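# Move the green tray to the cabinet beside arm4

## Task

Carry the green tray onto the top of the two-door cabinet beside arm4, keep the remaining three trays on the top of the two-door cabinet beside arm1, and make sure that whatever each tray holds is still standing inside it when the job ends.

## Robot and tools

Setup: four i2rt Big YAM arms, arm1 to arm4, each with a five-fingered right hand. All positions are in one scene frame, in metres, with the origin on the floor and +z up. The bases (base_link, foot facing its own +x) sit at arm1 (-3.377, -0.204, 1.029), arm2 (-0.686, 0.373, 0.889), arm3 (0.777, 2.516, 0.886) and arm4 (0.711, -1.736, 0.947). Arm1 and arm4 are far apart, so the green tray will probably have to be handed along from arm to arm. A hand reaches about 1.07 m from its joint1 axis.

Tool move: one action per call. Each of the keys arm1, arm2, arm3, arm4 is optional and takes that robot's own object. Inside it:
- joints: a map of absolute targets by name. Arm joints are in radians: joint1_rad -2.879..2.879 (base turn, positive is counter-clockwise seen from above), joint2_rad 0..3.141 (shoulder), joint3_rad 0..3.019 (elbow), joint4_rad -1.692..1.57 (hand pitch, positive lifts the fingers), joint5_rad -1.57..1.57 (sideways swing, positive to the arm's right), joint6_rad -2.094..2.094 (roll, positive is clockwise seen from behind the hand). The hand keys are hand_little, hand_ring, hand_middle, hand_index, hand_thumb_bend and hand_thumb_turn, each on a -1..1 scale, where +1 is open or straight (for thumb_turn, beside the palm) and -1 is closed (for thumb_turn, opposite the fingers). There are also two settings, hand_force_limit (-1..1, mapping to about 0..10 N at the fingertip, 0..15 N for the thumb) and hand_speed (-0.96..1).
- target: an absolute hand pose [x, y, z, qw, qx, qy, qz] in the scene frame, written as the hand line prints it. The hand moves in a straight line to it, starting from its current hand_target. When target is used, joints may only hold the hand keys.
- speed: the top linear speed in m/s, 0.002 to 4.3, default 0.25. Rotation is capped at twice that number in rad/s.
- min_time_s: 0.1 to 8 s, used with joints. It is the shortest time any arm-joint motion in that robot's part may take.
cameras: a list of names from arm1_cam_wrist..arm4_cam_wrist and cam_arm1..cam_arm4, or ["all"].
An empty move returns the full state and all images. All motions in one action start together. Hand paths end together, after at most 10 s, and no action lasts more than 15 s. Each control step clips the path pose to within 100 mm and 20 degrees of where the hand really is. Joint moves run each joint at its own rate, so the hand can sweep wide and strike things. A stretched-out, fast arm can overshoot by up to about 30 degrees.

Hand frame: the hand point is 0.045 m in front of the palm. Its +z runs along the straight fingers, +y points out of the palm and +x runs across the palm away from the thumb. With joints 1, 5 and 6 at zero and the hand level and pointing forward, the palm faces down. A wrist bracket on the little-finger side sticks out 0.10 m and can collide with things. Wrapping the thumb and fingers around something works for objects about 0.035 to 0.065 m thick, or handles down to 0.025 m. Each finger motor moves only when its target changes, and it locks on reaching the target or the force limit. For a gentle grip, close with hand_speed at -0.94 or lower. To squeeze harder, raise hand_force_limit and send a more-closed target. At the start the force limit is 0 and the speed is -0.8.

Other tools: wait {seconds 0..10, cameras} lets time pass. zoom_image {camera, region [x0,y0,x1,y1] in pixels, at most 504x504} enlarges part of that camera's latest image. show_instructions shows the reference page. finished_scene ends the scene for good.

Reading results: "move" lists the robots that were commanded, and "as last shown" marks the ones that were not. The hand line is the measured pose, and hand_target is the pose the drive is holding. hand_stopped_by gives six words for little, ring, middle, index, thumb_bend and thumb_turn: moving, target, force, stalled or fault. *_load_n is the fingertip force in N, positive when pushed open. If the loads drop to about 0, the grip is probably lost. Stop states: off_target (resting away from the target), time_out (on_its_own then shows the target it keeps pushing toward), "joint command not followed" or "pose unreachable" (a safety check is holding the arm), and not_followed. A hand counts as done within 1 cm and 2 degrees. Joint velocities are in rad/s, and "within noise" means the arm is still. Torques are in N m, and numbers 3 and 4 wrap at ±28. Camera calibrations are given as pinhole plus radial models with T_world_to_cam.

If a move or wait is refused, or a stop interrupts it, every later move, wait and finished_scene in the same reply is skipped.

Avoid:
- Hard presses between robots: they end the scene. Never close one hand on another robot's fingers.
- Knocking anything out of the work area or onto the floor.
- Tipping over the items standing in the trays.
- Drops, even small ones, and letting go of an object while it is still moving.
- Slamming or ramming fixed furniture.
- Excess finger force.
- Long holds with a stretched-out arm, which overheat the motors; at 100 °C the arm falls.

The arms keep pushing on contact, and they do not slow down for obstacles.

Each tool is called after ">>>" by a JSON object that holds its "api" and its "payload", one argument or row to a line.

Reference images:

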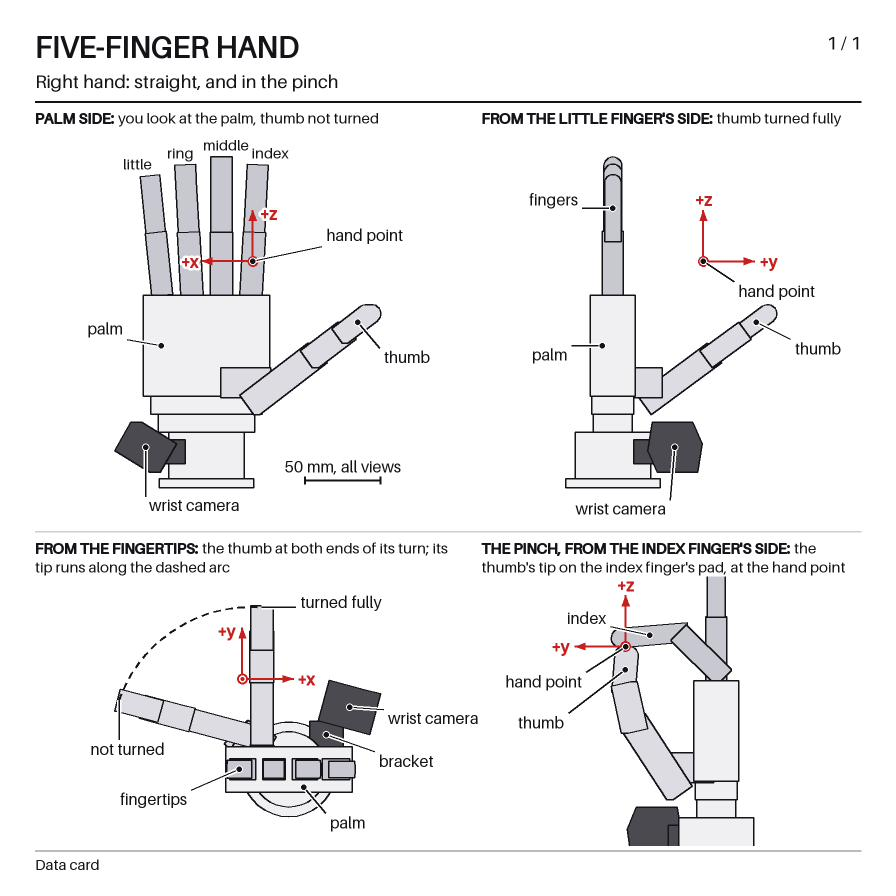

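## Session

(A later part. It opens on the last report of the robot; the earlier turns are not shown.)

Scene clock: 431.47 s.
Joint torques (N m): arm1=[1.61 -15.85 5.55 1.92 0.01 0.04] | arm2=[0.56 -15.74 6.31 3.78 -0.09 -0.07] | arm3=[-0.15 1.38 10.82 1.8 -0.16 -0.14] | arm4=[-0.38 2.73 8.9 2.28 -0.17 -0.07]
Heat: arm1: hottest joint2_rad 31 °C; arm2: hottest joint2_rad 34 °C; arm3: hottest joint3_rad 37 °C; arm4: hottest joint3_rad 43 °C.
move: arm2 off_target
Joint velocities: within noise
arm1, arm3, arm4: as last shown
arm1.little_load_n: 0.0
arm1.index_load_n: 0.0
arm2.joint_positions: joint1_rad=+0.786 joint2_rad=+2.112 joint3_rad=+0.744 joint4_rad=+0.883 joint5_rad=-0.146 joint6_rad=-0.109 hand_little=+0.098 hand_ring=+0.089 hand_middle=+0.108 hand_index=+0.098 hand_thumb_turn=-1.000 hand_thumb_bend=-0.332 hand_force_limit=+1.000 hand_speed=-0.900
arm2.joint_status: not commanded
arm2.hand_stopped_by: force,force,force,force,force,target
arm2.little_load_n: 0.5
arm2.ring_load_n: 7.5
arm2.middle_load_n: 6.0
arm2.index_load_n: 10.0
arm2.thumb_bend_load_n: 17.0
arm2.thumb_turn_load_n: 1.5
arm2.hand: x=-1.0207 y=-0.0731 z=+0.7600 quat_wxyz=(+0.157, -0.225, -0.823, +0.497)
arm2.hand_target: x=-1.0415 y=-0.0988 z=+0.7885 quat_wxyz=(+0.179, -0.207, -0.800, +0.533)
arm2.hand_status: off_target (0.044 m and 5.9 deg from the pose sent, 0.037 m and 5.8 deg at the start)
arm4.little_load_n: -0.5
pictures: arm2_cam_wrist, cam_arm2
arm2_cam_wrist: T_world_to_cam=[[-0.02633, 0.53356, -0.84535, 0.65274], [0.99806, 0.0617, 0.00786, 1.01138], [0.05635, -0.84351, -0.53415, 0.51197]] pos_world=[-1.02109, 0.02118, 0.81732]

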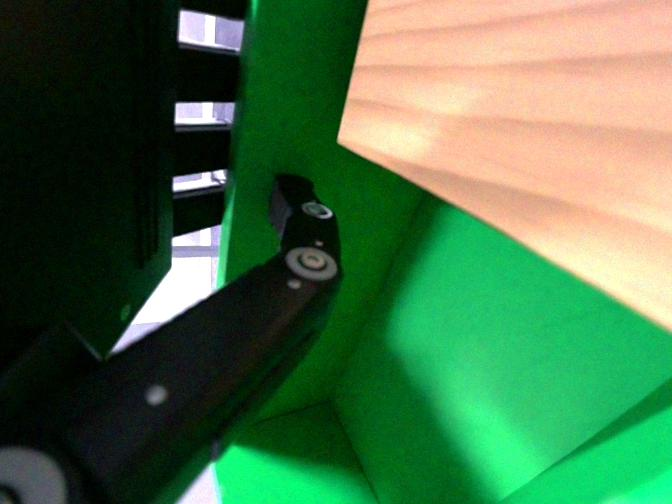

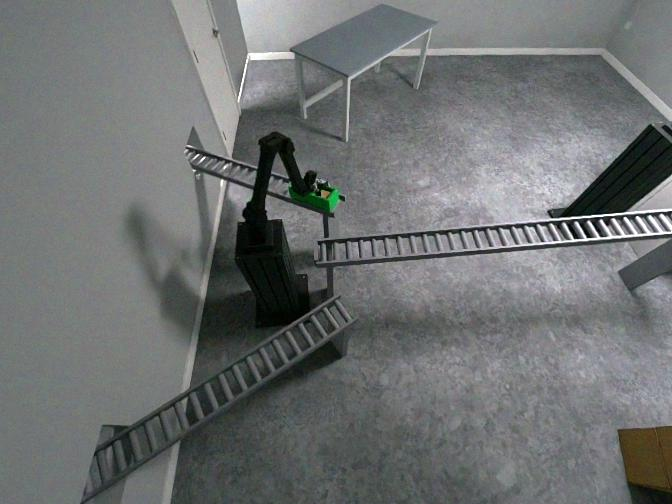

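>>> {"api": "zoom_image", "payload": {
  "camera": "arm2_cam_wrist",
  "region": [100, 150, 240, 360]
}}

>>> {"api": "move", "payload": {
  "arm2": {"target": [-1.052, -0.118, 0.792, 0.17859, -0.20698, -0.80025, 0.53372], "speed": 0.03},
  "cameras": ["cam_arm2"]
}}

>>> {"api": "zoom_image", "payload": {
  "camera": "cam_arm2",
  "region": [305, 175, 350, 225]
}}

>>> {"api": "zoom_image", "payload": {
  "camera": "cam_arm2",
  "region": [265, 165, 310, 215]
}}

Scaled by 2.400 from the camera's image (finer frame: 960x720).

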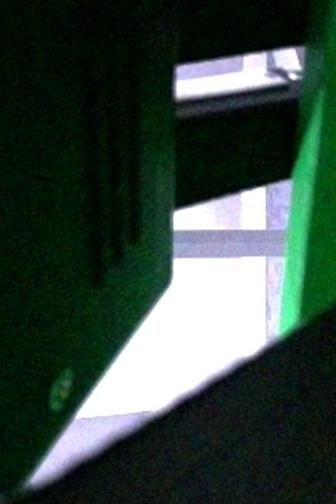

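Scene clock: 434.17 s.
Joint torques (N m): arm1=[0.91 -15.79 5.48 1.92 0.01 0.04] | arm2=[0.79 -16.21 6.87 2.14 0.04 -0.02] | arm3=[-0.21 1.38 10.84 1.8 -0.17 -0.14] | arm4=[-0.09 2.73 8.77 2.25 -0.15 -0.07]
Heat: arm1: hottest joint2_rad 31 °C; arm2: hottest joint2_rad 34 °C; arm3: hottest joint3_rad 37 °C; arm4: hottest joint3_rad 43 °C.
move: arm2 off_target
Joint velocities: within noise
arm1, arm3, arm4: as last shown
arm2.joint_positions: joint1_rad=+0.794 joint2_rad=+2.113 joint3_rad=+0.797 joint4_rad=+0.874 joint5_rad=-0.139 joint6_rad=-0.109 hand_little=+0.098 hand_ring=+0.089 hand_middle=+0.108 hand_index=+0.098 hand_thumb_turn=-1.000 hand_thumb_bend=-0.332 hand_force_limit=+1.000 hand_speed=-0.900
arm2.joint_status: not commanded
arm2.hand_stopped_by: force,force,force,force,force,target
arm2.little_load_n: 0.0
arm2.ring_load_n: 7.0
arm2.middle_load_n: 6.0
arm2.index_load_n: 10.5
arm2.thumb_bend_load_n: 17.0
arm2.thumb_turn_load_n: 1.5
arm2.hand: x=-1.0362 y=-0.0954 z=+0.7731 quat_wxyz=(+0.166, -0.219, -0.813, +0.513)
arm2.hand_target: x=-1.0510 y=-0.1171 z=+0.7932 quat_wxyz=(+0.179, -0.207, -0.800, +0.534)
arm2.hand_status: off_target (0.033 m and 3.4 deg from the pose sent, 0.063 m and 5.9 deg at the start)
arm4.little_load_n: 0.0

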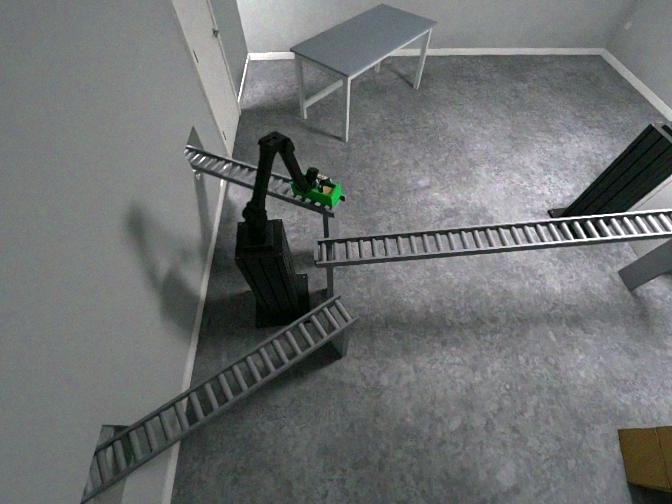

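Scaled by 10.080 from the camera's image (finer frame: 960x720).

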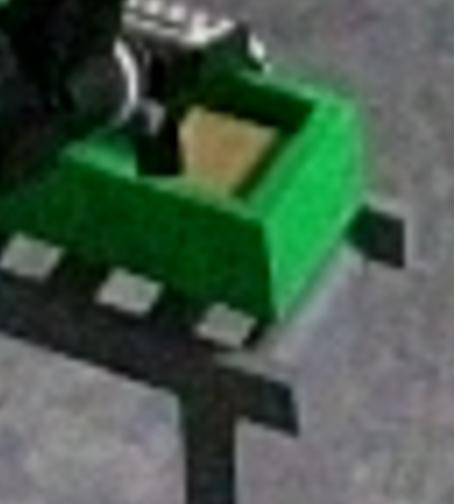

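Scaled by 10.080 from the camera's image (finer frame: 960x720).

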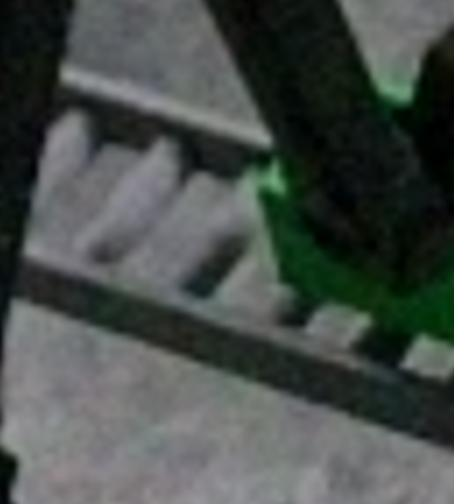

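>>> {"api": "move", "payload": {
  "arm2": {"target": [-1.051, -0.115, 0.778, 0.17859, -0.20698, -0.80025, 0.53372], "speed": 0.03},
  "cameras": ["cam_arm2"]
}}

>>> {"api": "zoom_image", "payload": {
  "camera": "cam_arm2",
  "region": [305, 175, 350, 225]
}}

>>> {"api": "zoom_image", "payload": {
  "camera": "cam_arm2",
  "region": [265, 165, 310, 215]
}}

Scene clock: 438.33 s.
Joint torques (N m): arm1=[1.32 -15.79 5.45 1.94 0.03 0.03] | arm2=[0.56 -16.5 6.38 3.69 -0.06 -0.04] | arm3=[-0.15 1.44 10.84 1.78 -0.17 -0.14] | arm4=[-0.03 2.61 8.76 2.19 -0.16 -0.07]
Heat: arm1: hottest joint2_rad 31 °C; arm2: hottest joint2_rad 35 °C; arm3: hottest joint3_rad 37 °C; arm4: hottest joint3_rad 43 °C.
move: arm2 off_target
Joint velocities: within noise
arm1, arm3, arm4: as last shown
arm2.joint_positions: joint1_rad=+0.794 joint2_rad=+2.154 joint3_rad=+0.797 joint4_rad=+0.873 joint5_rad=-0.139 joint6_rad=-0.109 hand_little=+0.098 hand_ring=+0.089 hand_middle=+0.108 hand_index=+0.098 hand_thumb_turn=-1.000 hand_thumb_bend=-0.332 hand_force_limit=+1.000 hand_speed=-0.900
arm2.joint_status: not commanded
arm2.hand_stopped_by: force,force,force,force,force,target
arm2.little_load_n: 0.0
arm2.ring_load_n: 7.0
arm2.middle_load_n: 6.0
arm2.index_load_n: 10.5
arm2.thumb_bend_load_n: 17.0
arm2.thumb_turn_load_n: 1.5
arm2.hand: x=-1.0294 y=-0.0875 z=+0.7505 quat_wxyz=(+0.159, -0.223, -0.823, +0.497)
arm2.hand_target: x=-1.0495 y=-0.1134 z=+0.7795 quat_wxyz=(+0.178, -0.207, -0.800, +0.534)
arm2.hand_status: off_target (0.045 m and 5.7 deg from the pose sent, 0.025 m and 3.4 deg at the start)
arm3.index_load_n: 0.5

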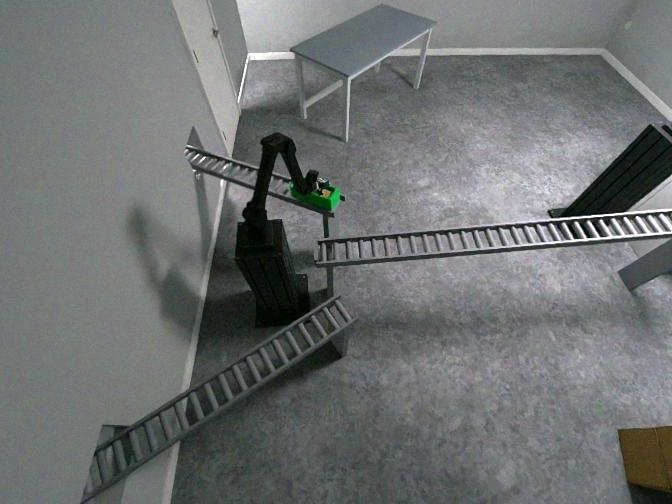

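Scaled by 10.080 from the camera's image (finer frame: 960x720).

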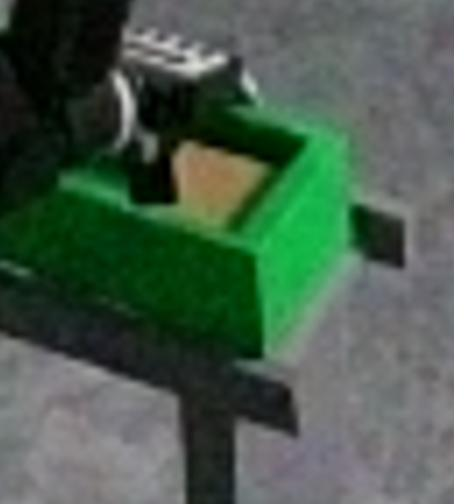

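Scaled by 10.080 from the camera's image (finer frame: 960x720).

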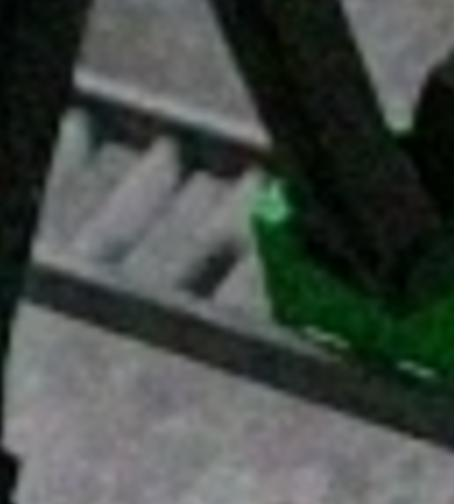

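>>> {"api": "move", "payload": {
  "arm2": {"target": [-1.053, -0.118, 0.768, 0.17859, -0.20698, -0.80025, 0.53372], "speed": 0.03},
  "cameras": ["cam_arm2"]
}}

>>> {"api": "zoom_image", "payload": {
  "camera": "cam_arm2",
  "region": [305, 175, 350, 225]
}}

>>> {"api": "zoom_image", "payload": {
  "camera": "cam_arm2",
  "region": [265, 165, 310, 215]
}}

Scene clock: 440.03 s.
Joint torques (N m): arm1=[1.14 -16.03 5.52 1.94 0.02 0.06] | arm2=[0.73 -16.5 6.23 3.82 -0.02 -0.03] | arm3=[-0.26 1.38 10.84 1.81 -0.17 -0.14] | arm4=[0.09 2.73 8.68 2.21 -0.18 -0.07]
Heat: arm1: hottest joint2_rad 31 °C; arm2: hottest joint2_rad 35 °C; arm3: hottest joint3_rad 37 °C; arm4: hottest joint3_rad 43 °C.
move: arm2 off_target
Joint velocities: within noise
arm1, arm3, arm4: as last shown
arm2.joint_positions: joint1_rad=+0.794 joint2_rad=+2.183 joint3_rad=+0.815 joint4_rad=+0.885 joint5_rad=-0.139 joint6_rad=-0.109 hand_little=+0.098 hand_ring=+0.089 hand_middle=+0.108 hand_index=+0.098 hand_thumb_turn=-1.000 hand_thumb_bend=-0.332 hand_force_limit=+1.000 hand_speed=-0.900
arm2.joint_status: not commanded
arm2.hand_stopped_by: force,force,force,force,force,target
arm2.little_load_n: 0.0
arm2.ring_load_n: 7.0
arm2.middle_load_n: 5.5
arm2.index_load_n: 10.0
arm2.thumb_bend_load_n: 17.5
arm2.thumb_turn_load_n: 1.5
arm2.hand: x=-1.0320 y=-0.0904 z=+0.7416 quat_wxyz=(+0.159, -0.223, -0.823, +0.497)
arm2.hand_target: x=-1.0515 y=-0.1165 z=+0.7695 quat_wxyz=(+0.178, -0.207, -0.800, +0.533)
arm2.hand_status: off_target (0.044 m and 5.7 deg from the pose sent, 0.042 m and 5.7 deg at the start)
arm3.index_load_n: 0.0

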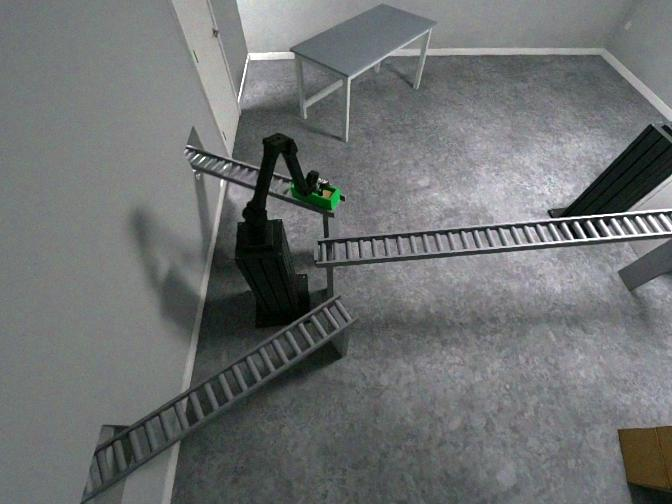

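Scaled by 10.080 from the camera's image (finer frame: 960x720).

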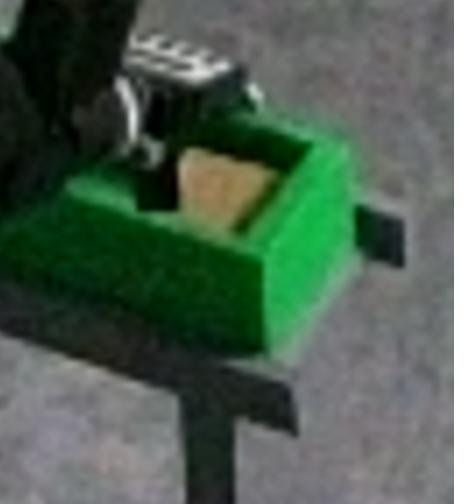

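Scaled by 10.080 from the camera's image (finer frame: 960x720).

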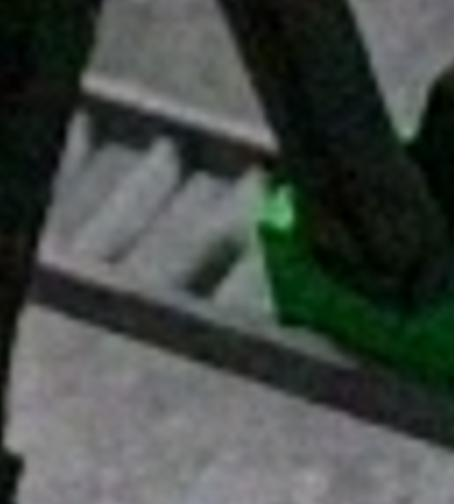

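>>> {"api": "move", "payload": {
  "arm2": {"target": [-1.055, -0.12, 0.757, 0.18393, -0.21531, -0.79701, 0.53171], "speed": 0.03},
  "cameras": ["cam_arm2"]
}}

>>> {"api": "zoom_image", "payload": {
  "camera": "cam_arm2",
  "region": [305, 175, 350, 225]
}}

>>> {"api": "zoom_image", "payload": {
  "camera": "cam_arm2",
  "region": [265, 165, 310, 215]
}}

Scene clock: 442.30 s.
Joint torques (N m): arm1=[0.97 -15.74 5.55 1.95 0.01 0.07] | arm2=[0.85 -16.21 6.04 3.7 0.11 0.1] | arm3=[-0.21 1.44 10.84 1.8 -0.16 -0.14] | arm4=[-0.21 2.49 8.79 2.25 -0.17 -0.07]
Heat: arm1: hottest joint2_rad 31 °C; arm2: hottest joint2_rad 35 °C; arm3: hottest joint3_rad 37 °C; arm4: hottest joint3_rad 43 °C.
move: arm2 off_target
Joint velocities: within noise
arm1, arm3, arm4: as last shown
arm2.joint_positions: joint1_rad=+0.798 joint2_rad=+2.212 joint3_rad=+0.831 joint4_rad=+0.910 joint5_rad=-0.117 joint6_rad=-0.109 hand_little=+0.098 hand_ring=+0.089 hand_middle=+0.108 hand_index=+0.098 hand_thumb_turn=-1.000 hand_thumb_bend=-0.332 hand_force_limit=+1.000 hand_speed=-0.900
arm2.joint_status: not commanded
arm2.hand_stopped_by: force,force,force,force,force,target
arm2.little_load_n: 0.0
arm2.ring_load_n: 7.0
arm2.middle_load_n: 5.0
arm2.index_load_n: 9.5
arm2.thumb_bend_load_n: 17.5
arm2.thumb_turn_load_n: 1.5
arm2.hand: x=-1.0372 y=-0.0938 z=+0.7349 quat_wxyz=(+0.169, -0.226, -0.819, +0.499)
arm2.hand_target: x=-1.0537 y=-0.1186 z=+0.7582 quat_wxyz=(+0.184, -0.216, -0.798, +0.532)
arm2.hand_status: off_target (0.039 m and 5.0 deg from the pose sent, 0.041 m and 5.8 deg at the start)
arm3.little_load_n: -0.5
arm3.middle_load_n: -0.5

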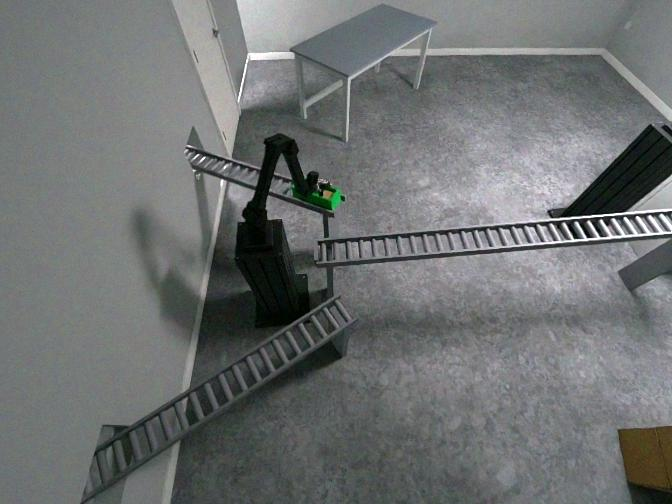

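Scaled by 10.080 from the camera's image (finer frame: 960x720).

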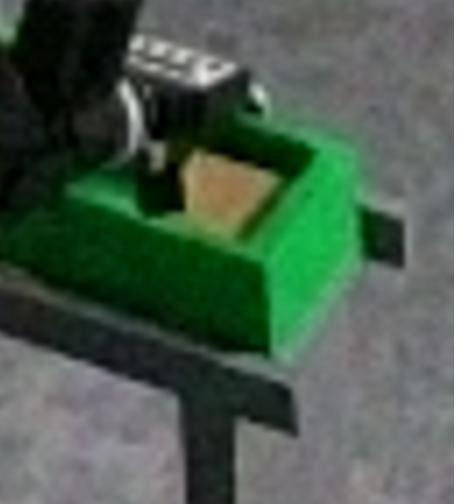

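Scaled by 10.080 from the camera's image (finer frame: 960x720).

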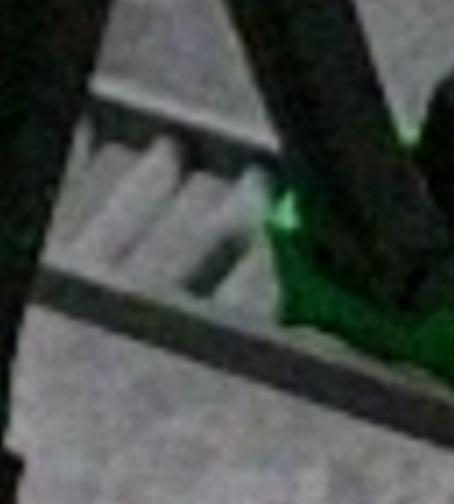

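>>> {"api": "move", "payload": {
  "arm2": {"target": [-1.055, -0.1195, 0.746, 0.18393, -0.21531, -0.79701, 0.53171], "speed": 0.03},
  "cameras": ["cam_arm2", "arm2_cam_wrist"]
}}

>>> {"api": "zoom_image", "payload": {
  "camera": "cam_arm2",
  "region": [305, 175, 350, 225]
}}

>>> {"api": "zoom_image", "payload": {
  "camera": "cam_arm2",
  "region": [265, 165, 310, 215]
}}

Scene clock: 443.77 s.
Joint torques (N m): arm1=[1.49 -16.03 5.7 2.03 0.03 0.04] | arm2=[0.79 -15.38 5.76 3.34 0.11 0.06] | arm3=[-0.26 1.44 10.84 1.81 -0.17 -0.15] | arm4=[-0.15 2.49 8.8 2.24 -0.17 -0.07]
Heat: arm1: hottest joint2_rad 31 °C; arm2: hottest joint2_rad 35 °C; arm3: hottest joint3_rad 37 °C; arm4: hottest joint3_rad 43 °C.
move: arm2 off_target
Joint velocities: within noise
arm1.joint_positions: joint1_rad=-1.613 joint2_rad=+1.930 joint3_rad=+0.812 joint4_rad=+0.749 joint5_rad=+0.061 joint6_rad=+0.103 hand_little=+0.150 hand_ring=+0.150 hand_middle=+0.150 hand_index=+0.150 hand_thumb_turn=-1.000 hand_thumb_bend=-0.120 hand_force_limit=+1.000 hand_speed=-0.850
arm1.joint_status: not commanded
arm1.hand_stopped_by: target,target,target,target,target,target
arm1.little_load_n: 0.0
arm1.ring_load_n: 0.0
arm1.middle_load_n: 0.0
arm1.index_load_n: 0.0
arm1.thumb_bend_load_n: 0.0
arm1.thumb_turn_load_n: 0.0
arm1.hand: x=-3.4419 y=+0.4107 z=+0.9967 quat_wxyz=(+0.565, -0.824, +0.032, +0.022)
arm1.hand_target: x=-3.4469 y=+0.4099 z=+0.9998 quat_wxyz=(+0.566, -0.824, +0.032, +0.026)
arm1.hand_status: not commanded
arm2.joint_positions: joint1_rad=+0.799 joint2_rad=+2.233 joint3_rad=+0.846 joint4_rad=+0.942 joint5_rad=-0.117 joint6_rad=-0.106 hand_little=+0.098 hand_ring=+0.089 hand_middle=+0.108 hand_index=+0.098 hand_thumb_turn=-1.000 hand_thumb_bend=-0.332 hand_force_limit=+1.000 hand_speed=-0.900
arm2.joint_status: not commanded
arm2.hand_stopped_by: force,force,force,force,force,target
arm2.little_load_n: 0.0
arm2.ring_load_n: 7.5
arm2.middle_load_n: 4.0
arm2.index_load_n: 8.5
arm2.thumb_bend_load_n: 17.5
arm2.thumb_turn_load_n: 0.5
arm2.hand: x=-1.0419 y=-0.0998 z=+0.7342 quat_wxyz=(+0.173, -0.224, -0.813, +0.509)
arm2.hand_target: x=-1.0542 y=-0.1186 z=+0.7467 quat_wxyz=(+0.184, -0.216, -0.798, +0.532)
arm2.hand_status: off_target (0.026 m and 3.5 deg from the pose sent, 0.033 m and 5.0 deg at the start)
arm3.joint_positions: joint1_rad=-0.251 joint2_rad=+0.638 joint3_rad=+1.377 joint4_rad=-1.217 joint5_rad=-0.253 joint6_rad=-1.341 hand_little=+1.000 hand_ring=+1.000 hand_middle=+1.000 hand_index=+1.000 hand_thumb_turn=+1.000 hand_thumb_bend=+1.000 hand_force_limit=+0.000 hand_speed=-0.800
arm3.joint_status: not commanded
arm3.hand_stopped_by: target,target,target,target,target,target
arm3.little_load_n: 0.0
arm3.ring_load_n: 0.0
arm3.middle_load_n: 0.0
arm3.index_load_n: 0.0
arm3.thumb_bend_load_n: 0.0
arm3.thumb_turn_load_n: 0.0
arm3.hand: x=+1.0338 y=+2.5864 z=+1.3871 quat_wxyz=(-0.229, +0.848, +0.082, +0.471)
arm3.hand_target: x=+1.0328 y=+2.5862 z=+1.3993 quat_wxyz=(-0.231, +0.841, +0.083, +0.483)
arm3.hand_status: not commanded
arm4.joint_positions: joint1_rad=+0.305 joint2_rad=+0.619 joint3_rad=+1.418 joint4_rad=-1.163 joint5_rad=-0.192 joint6_rad=-1.236 hand_little=+1.000 hand_ring=+1.000 hand_middle=+1.000 hand_index=+1.000 hand_thumb_turn=+1.000 hand_thumb_bend=+1.000 hand_force_limit=+0.000 hand_speed=-0.800
arm4.joint_status: not commanded
arm4.hand_stopped_by: target,target,target,target,target,target
arm4.little_load_n: 0.0
arm4.ring_load_n: 0.0
arm4.middle_load_n: 0.0
arm4.index_load_n: 0.0
arm4.thumb_bend_load_n: 0.0
arm4.thumb_turn_load_n: 0.0
arm4.hand: x=+0.9621 y=-1.7985 z=+1.4826 quat_wxyz=(-0.127, +0.805, -0.160, +0.557)
arm4.hand_target: x=+0.9600 y=-1.7983 z=+1.4922 quat_wxyz=(-0.128, +0.800, -0.158, +0.565)
arm4.hand_status: not commanded
pictures: arm2_cam_wrist, cam_arm2
arm2_cam_wrist: T_world_to_cam=[[-0.04818, 0.51388, -0.85651, 0.62806], [0.99851, 0.0469, -0.02803, 1.05976], [0.02577, -0.85658, -0.51537, 0.42991]] pos_world=[-1.039, -0.0042, 0.78921]

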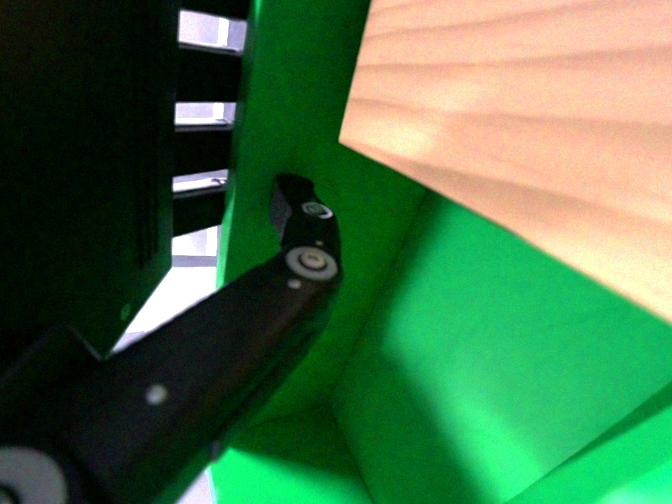

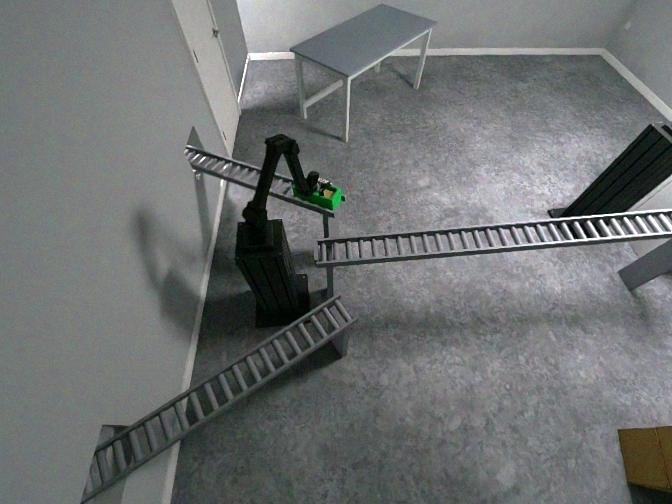

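Scaled by 10.080 from the camera's image (finer frame: 960x720).

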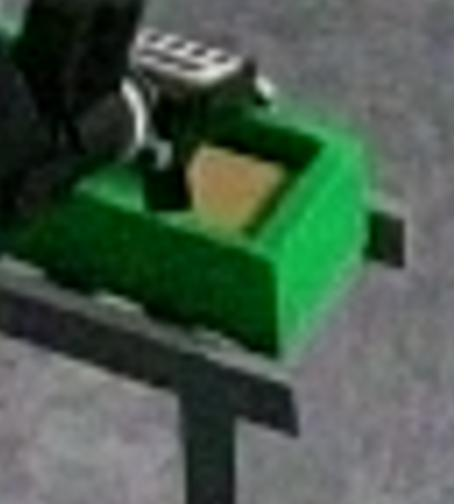

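Scaled by 10.080 from the camera's image (finer frame: 960x720).

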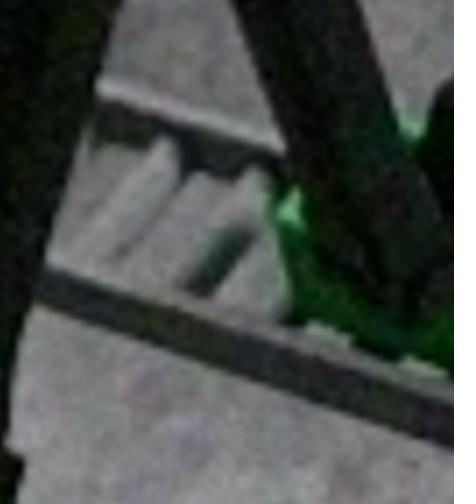

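>>> {"api": "move", "payload": {
  "arm2": {"target": [-1.052, -0.112, 0.772, 0.18393, -0.21531, -0.79701, 0.53171], "speed": 0.04}
}}

>>> {"api": "move", "payload": {
  "arm2": {"target": [-1.049, -0.108, 0.755, 0.18393, -0.21531, -0.79701, 0.53171], "speed": 0.03},
  "cameras": ["cam_arm2"]
}}

>>> {"api": "zoom_image", "payload": {
  "camera": "cam_arm2",
  "region": [305, 175, 350, 225]
}}

>>> {"api": "zoom_image", "payload": {
  "camera": "cam_arm2",
  "region": [265, 165, 310, 215]
}}

Scene clock: 446.30 s.
Joint torques (N m): arm1=[1.32 -15.97 5.61 1.81 0.04 0.05] | arm2=[0.26 -19.78 3.71 2.15 -0.13 0.03] | arm3=[-0.15 1.44 10.84 1.78 -0.17 -0.14] | arm4=[-0.09 2.78 8.85 2.21 -0.17 -0.08]
Heat: arm1: hottest joint2_rad 31 °C; arm2: hottest joint2_rad 35 °C; arm3: hottest joint3_rad 37 °C; arm4: hottest joint3_rad 43 °C.
move: arm2 off_target
Joint velocities: within noise
arm1, arm3, arm4: as last shown
arm2.joint_positions: joint1_rad=+0.799 joint2_rad=+2.213 joint3_rad=+0.836 joint4_rad=+0.935 joint5_rad=-0.117 joint6_rad=-0.106 hand_little=+0.098 hand_ring=+0.089 hand_middle=+0.108 hand_index=+0.098 hand_thumb_turn=-1.000 hand_thumb_bend=-0.332 hand_force_limit=+1.000 hand_speed=-0.900
arm2.joint_status: not commanded
arm2.hand_stopped_by: force,force,force,force,force,target
arm2.little_load_n: 0.0
arm2.ring_load_n: 7.0
arm2.middle_load_n: 5.0
arm2.index_load_n: 9.5
arm2.thumb_bend_load_n: 17.5
arm2.thumb_turn_load_n: 1.0
arm2.hand: x=-1.0412 y=-0.0991 z=+0.7411 quat_wxyz=(+0.173, -0.224, -0.812, +0.511)
arm2.hand_target: x=-1.0517 y=-0.1117 z=+0.7714 quat_wxyz=(+0.184, -0.216, -0.798, +0.532)
arm2.hand_status: off_target (0.035 m and 3.4 deg from the pose sent, 0.041 m and 3.5 deg at the start)
arm4.little_load_n: -0.5
pictures: none

Scene clock: 447.43 s.
Joint torques (N m): arm1=[1.44 -15.68 5.6 1.95 0.05 0.08] | arm2=[0.21 -16.67 3.56 3.89 -0.16 0.02] | arm3=[-0.21 1.44 10.84 1.81 -0.17 -0.14] | arm4=[-0.09 2.37 8.8 2.18 -0.15 -0.05]
Heat: arm1: hottest joint2_rad 31 °C; arm2: hottest joint2_rad 35 °C; arm3: hottest joint3_rad 37 °C; arm4: hottest joint3_rad 43 °C.
move: arm2 off_target
Joint velocities: within noise
arm1, arm3, arm4: as last shown
arm2.joint_positions: joint1_rad=+0.799 joint2_rad=+2.219 joint3_rad=+0.836 joint4_rad=+0.937 joint5_rad=-0.117 joint6_rad=-0.106 hand_little=+0.098 hand_ring=+0.089 hand_middle=+0.108 hand_index=+0.098 hand_thumb_turn=-1.000 hand_thumb_bend=-0.332 hand_force_limit=+1.000 hand_speed=-0.900
arm2.joint_status: not commanded
arm2.hand_stopped_by: force,force,force,force,force,target
arm2.little_load_n: 0.0
arm2.ring_load_n: 6.5
arm2.middle_load_n: 5.5
arm2.index_load_n: 10.0
arm2.thumb_bend_load_n: 18.0
arm2.thumb_turn_load_n: 1.5
arm2.hand: x=-1.0404 y=-0.0981 z=+0.7383 quat_wxyz=(+0.172, -0.224, -0.813, +0.509)
arm2.hand_target: x=-1.0488 y=-0.1077 z=+0.7552 quat_wxyz=(+0.184, -0.216, -0.798, +0.532)
arm2.hand_status: off_target (0.021 m and 3.6 deg from the pose sent, 0.018 m and 3.4 deg at the start)
arm4.little_load_n: 0.0
arm4.ring_load_n: -0.5

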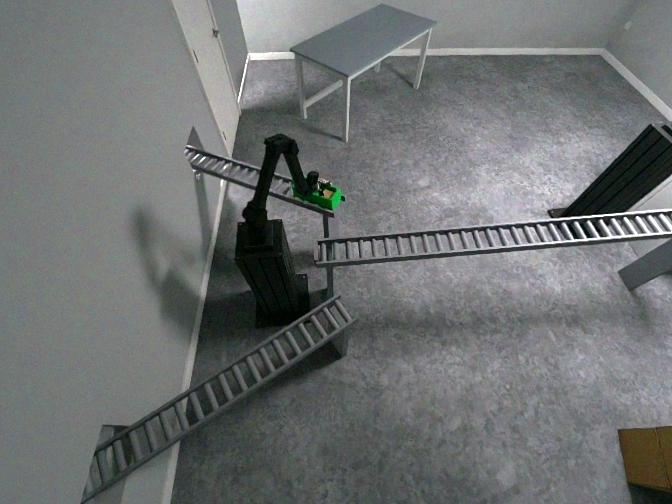

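Scaled by 10.080 from the camera's image (finer frame: 960x720).

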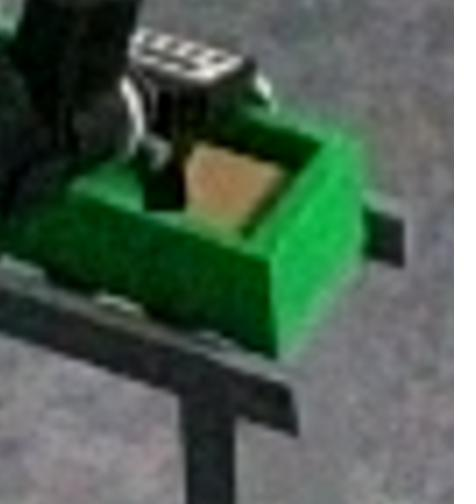

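Scaled by 10.080 from the camera's image (finer frame: 960x720).

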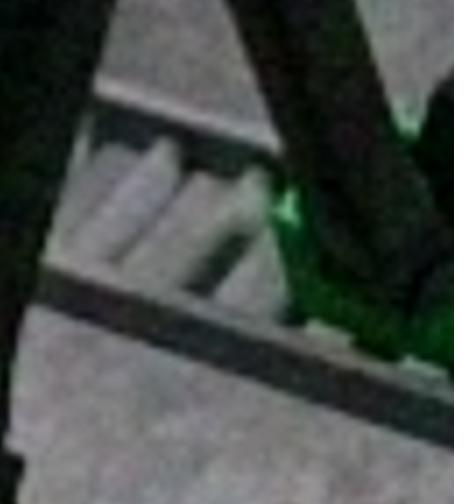

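>>> {"api": "move", "payload": {
  "arm2": {"target": [-1.036, -0.086, 0.772, 0.18393, -0.21531, -0.79701, 0.53171], "speed": 0.04},
  "cameras": ["cam_arm2"]
}}

>>> {"api": "zoom_image", "payload": {
  "camera": "cam_arm2",
  "region": [305, 175, 350, 225]
}}

Scene clock: 449.03 s.
Joint torques (N m): arm1=[1.44 -16.03 5.5 1.99 0.04 0.02] | arm2=[-0.79 -18.26 2.14 3.23 0.2 -0.03] | arm3=[-0.15 1.44 10.84 1.8 -0.16 -0.14] | arm4=[-0.15 2.43 8.79 2.19 -0.16 -0.07]
Heat: arm1: hottest joint2_rad 31 °C; arm2: hottest joint2_rad 35 °C; arm3: hottest joint3_rad 37 °C; arm4: hottest joint3_rad 43 °C.
move: arm2 off_target
Joint velocities: within noise
arm1, arm3, arm4: as last shown
arm2.joint_positions: joint1_rad=+0.799 joint2_rad=+2.182 joint3_rad=+0.770 joint4_rad=+0.972 joint5_rad=-0.135 joint6_rad=-0.106 hand_little=+0.098 hand_ring=+0.089 hand_middle=+0.108 hand_index=+0.098 hand_thumb_turn=-1.000 hand_thumb_bend=-0.331 hand_force_limit=+1.000 hand_speed=-0.900
arm2.joint_status: not commanded
arm2.hand_stopped_by: force,force,force,force,force,target
arm2.little_load_n: 2.0
arm2.ring_load_n: 13.0
arm2.middle_load_n: 9.5
arm2.index_load_n: 10.0
arm2.thumb_bend_load_n: 19.5
arm2.thumb_turn_load_n: 0.0
arm2.hand: x=-1.0240 y=-0.0849 z=+0.7478 quat_wxyz=(+0.166, -0.219, -0.813, +0.514)
arm2.hand_target: x=-1.0359 y=-0.0861 z=+0.7713 quat_wxyz=(+0.184, -0.216, -0.798, +0.532)
arm2.hand_status: off_target (0.027 m and 3.4 deg from the pose sent, 0.036 m and 3.6 deg at the start)
arm4.ring_load_n: 0.0

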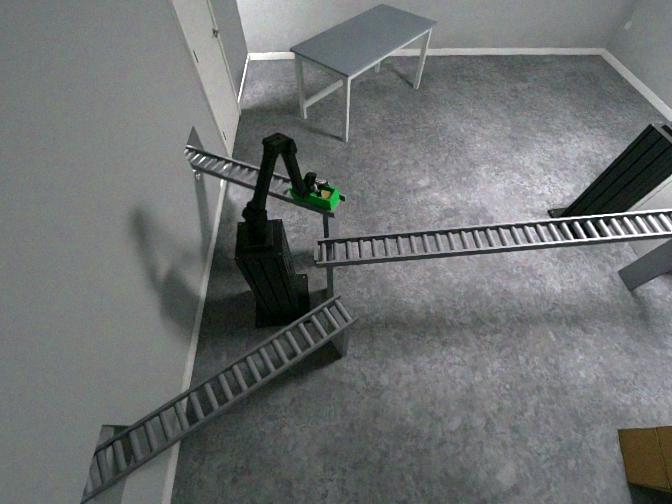

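Scaled by 10.080 from the camera's image (finer frame: 960x720).

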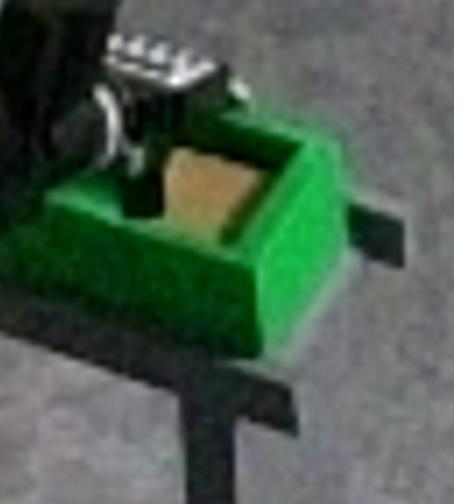

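>>> {"api": "move", "payload": {
  "arm2": {"target": [-1.054, -0.116, 0.772, 0.18393, -0.21531, -0.79701, 0.53171], "speed": 0.04}
}}

>>> {"api": "move", "payload": {
  "arm2": {"target": [-1.053, -0.115, 0.752, 0.18393, -0.21531, -0.79701, 0.53171], "speed": 0.04},
  "cameras": ["cam_arm2"]
}}

>>> {"api": "zoom_image", "payload": {
  "camera": "cam_arm2",
  "region": [305, 175, 350, 225]
}}

>>> {"api": "zoom_image", "payload": {
  "camera": "cam_arm2",
  "region": [265, 165, 310, 215]
}}

Scene clock: 451.27 s.
Joint torques (N m): arm1=[1.2 -16.09 5.5 1.94 0.04 0.04] | arm2=[0.5 -17.14 6.17 2.17 0.06 0.04] | arm3=[-0.26 1.38 10.85 1.81 -0.17 -0.14] | arm4=[-0.09 2.49 8.79 2.15 -0.18 -0.07]
Heat: arm1: hottest joint2_rad 31 °C; arm2: hottest joint2_rad 35 °C; arm3: hottest joint3_rad 37 °C; arm4: hottest joint3_rad 43 °C.
move: arm2 off_target
Joint velocities: within noise
arm1, arm3, arm4: as last shown
arm1.ring_load_n: -0.5
arm2.joint_positions: joint1_rad=+0.799 joint2_rad=+2.182 joint3_rad=+0.810 joint4_rad=+0.924 joint5_rad=-0.119 joint6_rad=-0.106 hand_little=+0.098 hand_ring=+0.089 hand_middle=+0.108 hand_index=+0.098 hand_thumb_turn=-1.000 hand_thumb_bend=-0.331 hand_force_limit=+1.000 hand_speed=-0.900
arm2.joint_status: not commanded
arm2.hand_stopped_by: force,force,force,force,force,target
arm2.little_load_n: 0.0
arm2.ring_load_n: 7.0
arm2.middle_load_n: 5.5
arm2.index_load_n: 10.0
arm2.thumb_bend_load_n: 17.5
arm2.thumb_turn_load_n: 1.5
arm2.hand: x=-1.0358 y=-0.0936 z=+0.7487 quat_wxyz=(+0.171, -0.224, -0.814, +0.509)
arm2.hand_target: x=-1.0530 y=-0.1149 z=+0.7730 quat_wxyz=(+0.184, -0.216, -0.798, +0.532)
arm2.hand_status: off_target (0.037 m and 3.7 deg from the pose sent, 0.050 m and 3.4 deg at the start)
arm3.little_load_n: 0.5
pictures: none

Scene clock: 452.30 s.
Joint torques (N m): arm1=[1.2 -16.03 5.61 1.85 0.03 0.03] | arm2=[0.44 -15.79 5.81 3.56 0.06 0.04] | arm3=[-0.21 1.44 10.84 1.8 -0.17 -0.14] | arm4=[0.03 2.61 8.87 2.24 -0.14 -0.06]
Heat: arm1: hottest joint2_rad 31 °C; arm2: hottest joint2_rad 35 °C; arm3: hottest joint3_rad 37 °C; arm4: hottest joint3_rad 43 °C.
move: arm2 off_target
Joint velocities: within noise
arm1, arm3, arm4: as last shown
arm1.ring_load_n: 0.0
arm2.joint_positions: joint1_rad=+0.799 joint2_rad=+2.219 joint3_rad=+0.824 joint4_rad=+0.935 joint5_rad=-0.119 joint6_rad=-0.106 hand_little=+0.098 hand_ring=+0.089 hand_middle=+0.108 hand_index=+0.098 hand_thumb_turn=-1.000 hand_thumb_bend=-0.331 hand_force_limit=+1.000 hand_speed=-0.900
arm2.joint_status: not commanded
arm2.hand_stopped_by: force,force,force,force,force,target
arm2.little_load_n: 0.0
arm2.ring_load_n: 7.0
arm2.middle_load_n: 5.0
arm2.index_load_n: 9.5
arm2.thumb_bend_load_n: 17.0
arm2.thumb_turn_load_n: 1.5
arm2.hand: x=-1.0355 y=-0.0931 z=+0.7345 quat_wxyz=(+0.169, -0.225, -0.817, +0.504)
arm2.hand_target: x=-1.0520 y=-0.1138 z=+0.7531 quat_wxyz=(+0.184, -0.216, -0.798, +0.532)
arm2.hand_status: off_target (0.033 m and 4.4 deg from the pose sent, 0.028 m and 3.7 deg at the start)
arm3.little_load_n: 0.0

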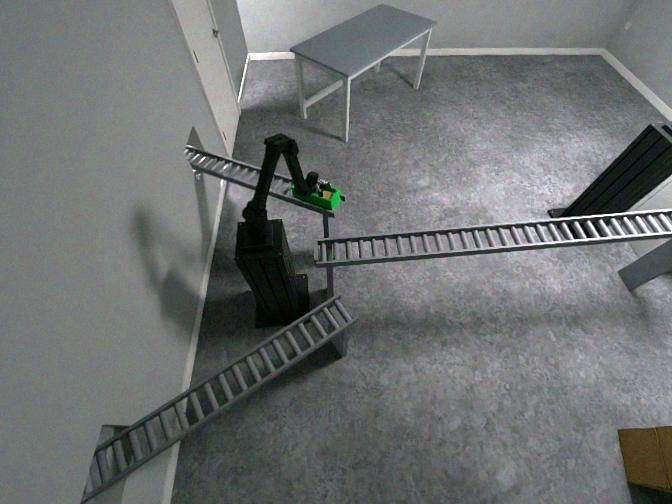

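Scaled by 10.080 from the camera's image (finer frame: 960x720).

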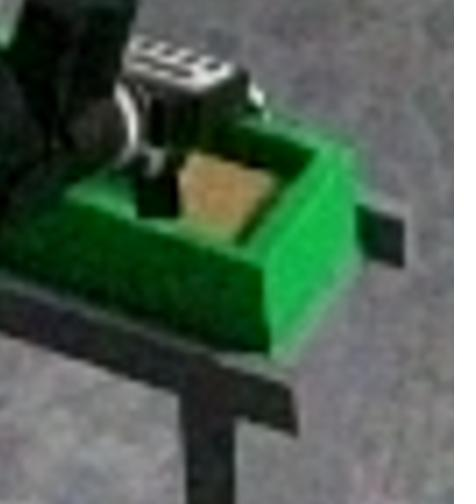

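Scaled by 10.080 from the camera's image (finer frame: 960x720).

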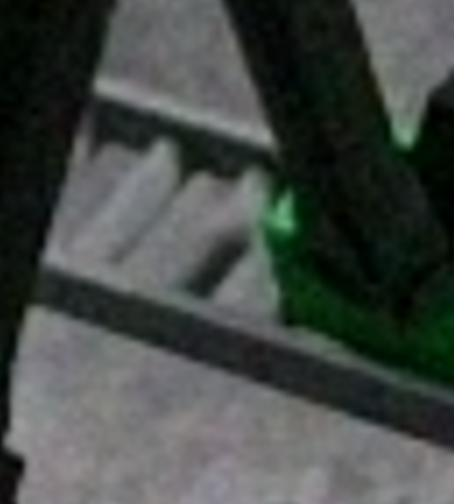

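>>> {"api": "move", "payload": {
  "arm2": {"target": [-1.053, -0.115, 0.747, 0.17822, -0.21848, -0.80972, 0.51466], "speed": 0.03},
  "cameras": ["cam_arm2"]
}}

>>> {"api": "zoom_image", "payload": {
  "camera": "cam_arm2",
  "region": [305, 175, 350, 225]
}}

Scene clock: 454.23 s.
Joint torques (N m): arm1=[1.32 -15.85 5.6 1.98 0.01 0.04] | arm2=[0.67 -16.62 5.85 1.68 0.14 -0.01] | arm3=[-0.15 1.49 10.84 1.8 -0.16 -0.14] | arm4=[0.09 2.61 8.85 2.26 -0.18 -0.08]
Heat: arm1: hottest joint2_rad 31 °C; arm2: hottest joint2_rad 35 °C; arm3: hottest joint3_rad 37 °C; arm4: hottest joint3_rad 43 °C.
move: arm2 off_target
Joint velocities: within noise
arm1, arm3, arm4: as last shown
arm1.middle_load_n: 0.5
arm1.thumb_bend_load_n: 0.5
arm2.joint_positions: joint1_rad=+0.799 joint2_rad=+2.219 joint3_rad=+0.844 joint4_rad=+0.910 joint5_rad=-0.117 joint6_rad=-0.106 hand_little=+0.098 hand_ring=+0.089 hand_middle=+0.108 hand_index=+0.098 hand_thumb_turn=-1.000 hand_thumb_bend=-0.331 hand_force_limit=+1.000 hand_speed=-0.900
arm2.joint_status: not commanded
arm2.hand_stopped_by: force,force,force,force,force,target
arm2.little_load_n: 0.0
arm2.ring_load_n: 6.5
arm2.middle_load_n: 4.5
arm2.index_load_n: 9.5
arm2.thumb_bend_load_n: 16.5
arm2.thumb_turn_load_n: 1.5
arm2.hand: x=-1.0402 y=-0.0979 z=+0.7345 quat_wxyz=(+0.169, -0.226, -0.818, +0.502)
arm2.hand_target: x=-1.0524 y=-0.1144 z=+0.7476 quat_wxyz=(+0.178, -0.219, -0.810, +0.515)
arm2.hand_status: off_target (0.025 m and 2.2 deg from the pose sent, 0.031 m and 1.9 deg at the start)

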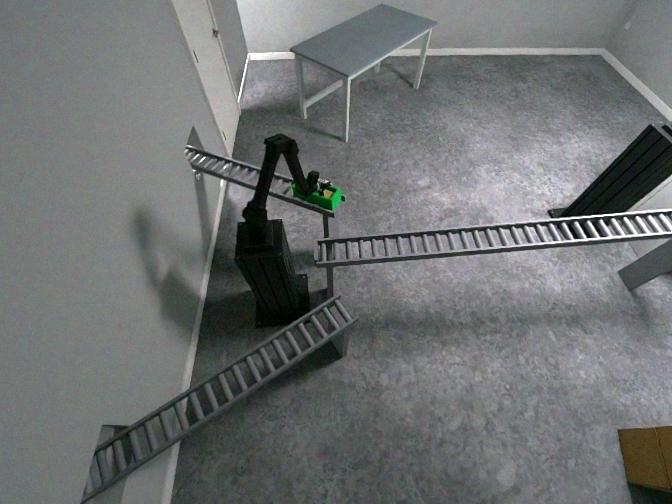

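Scaled by 10.080 from the camera's image (finer frame: 960x720).

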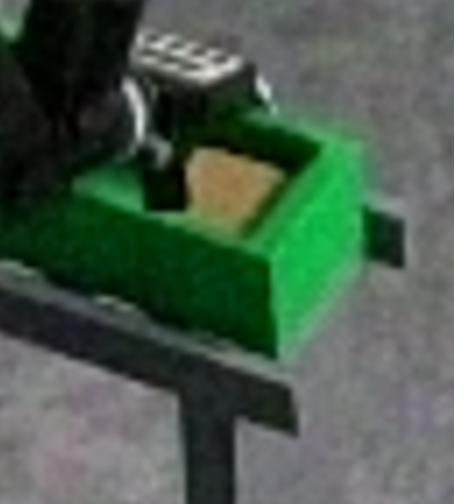

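>>> {"api": "move", "payload": {
  "arm2": {"target": [-1.05, -0.11, 0.736, 0.17822, -0.21848, -0.80972, 0.51466], "speed": 0.03},
  "cameras": ["cam_arm2"]
}}

>>> {"api": "zoom_image", "payload": {
  "camera": "cam_arm2",
  "region": [305, 175, 350, 225]
}}

Scene clock: 455.67 s.
Joint torques (N m): arm1=[1.26 -15.79 5.63 1.94 0.04 0.05] | arm2=[0.44 -14.45 5.39 2.96 0.05 -0.03] | arm3=[-0.21 1.44 10.85 1.78 -0.16 -0.14] | arm4=[-0.09 2.67 8.76 2.26 -0.13 -0.07]
Heat: arm1: hottest joint2_rad 31 °C; arm2: hottest joint2_rad 35 °C; arm3: hottest joint3_rad 37 °C; arm4: hottest joint3_rad 43 °C.
move: arm2 off_target
Joint velocities: within noise
arm1, arm3, arm4: as last shown
arm1.middle_load_n: 0.0
arm1.thumb_bend_load_n: 0.0
arm2.joint_positions: joint1_rad=+0.799 joint2_rad=+2.221 joint3_rad=+0.844 joint4_rad=+0.913 joint5_rad=-0.117 joint6_rad=-0.106 hand_little=+0.098 hand_ring=+0.089 hand_middle=+0.108 hand_index=+0.098 hand_thumb_turn=-1.000 hand_thumb_bend=-0.331 hand_force_limit=+1.000 hand_speed=-0.900
arm2.joint_status: not commanded
arm2.hand_stopped_by: force,force,force,force,force,target
arm2.little_load_n: 0.0
arm2.ring_load_n: 6.5
arm2.middle_load_n: 4.0
arm2.index_load_n: 9.0
arm2.thumb_bend_load_n: 16.5
arm2.thumb_turn_load_n: 1.5
arm2.hand: x=-1.0402 y=-0.0979 z=+0.7342 quat_wxyz=(+0.169, -0.226, -0.817, +0.502)
arm2.hand_target: x=-1.0495 y=-0.1095 z=+0.7363 quat_wxyz=(+0.178, -0.219, -0.810, +0.514)
arm2.hand_status: off_target (0.016 m and 2.1 deg from the pose sent, 0.016 m and 2.2 deg at the start)
arm4.little_load_n: -0.5

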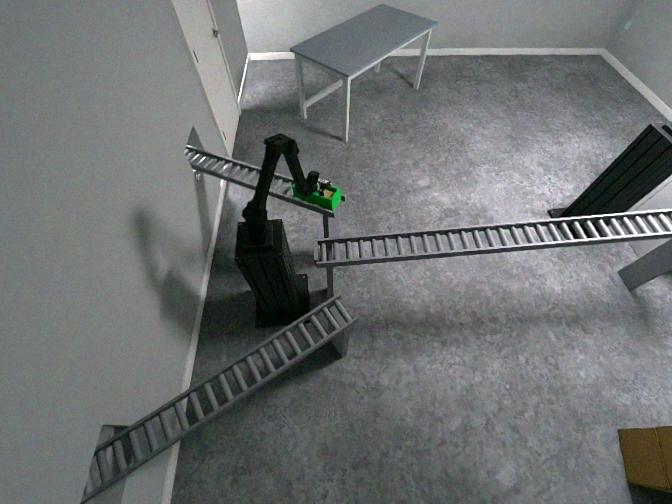

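Scaled by 10.080 from the camera's image (finer frame: 960x720).

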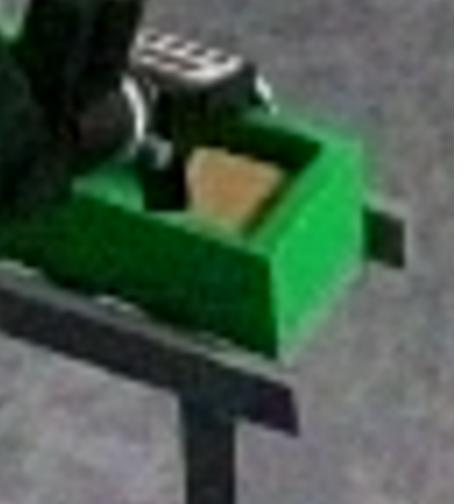

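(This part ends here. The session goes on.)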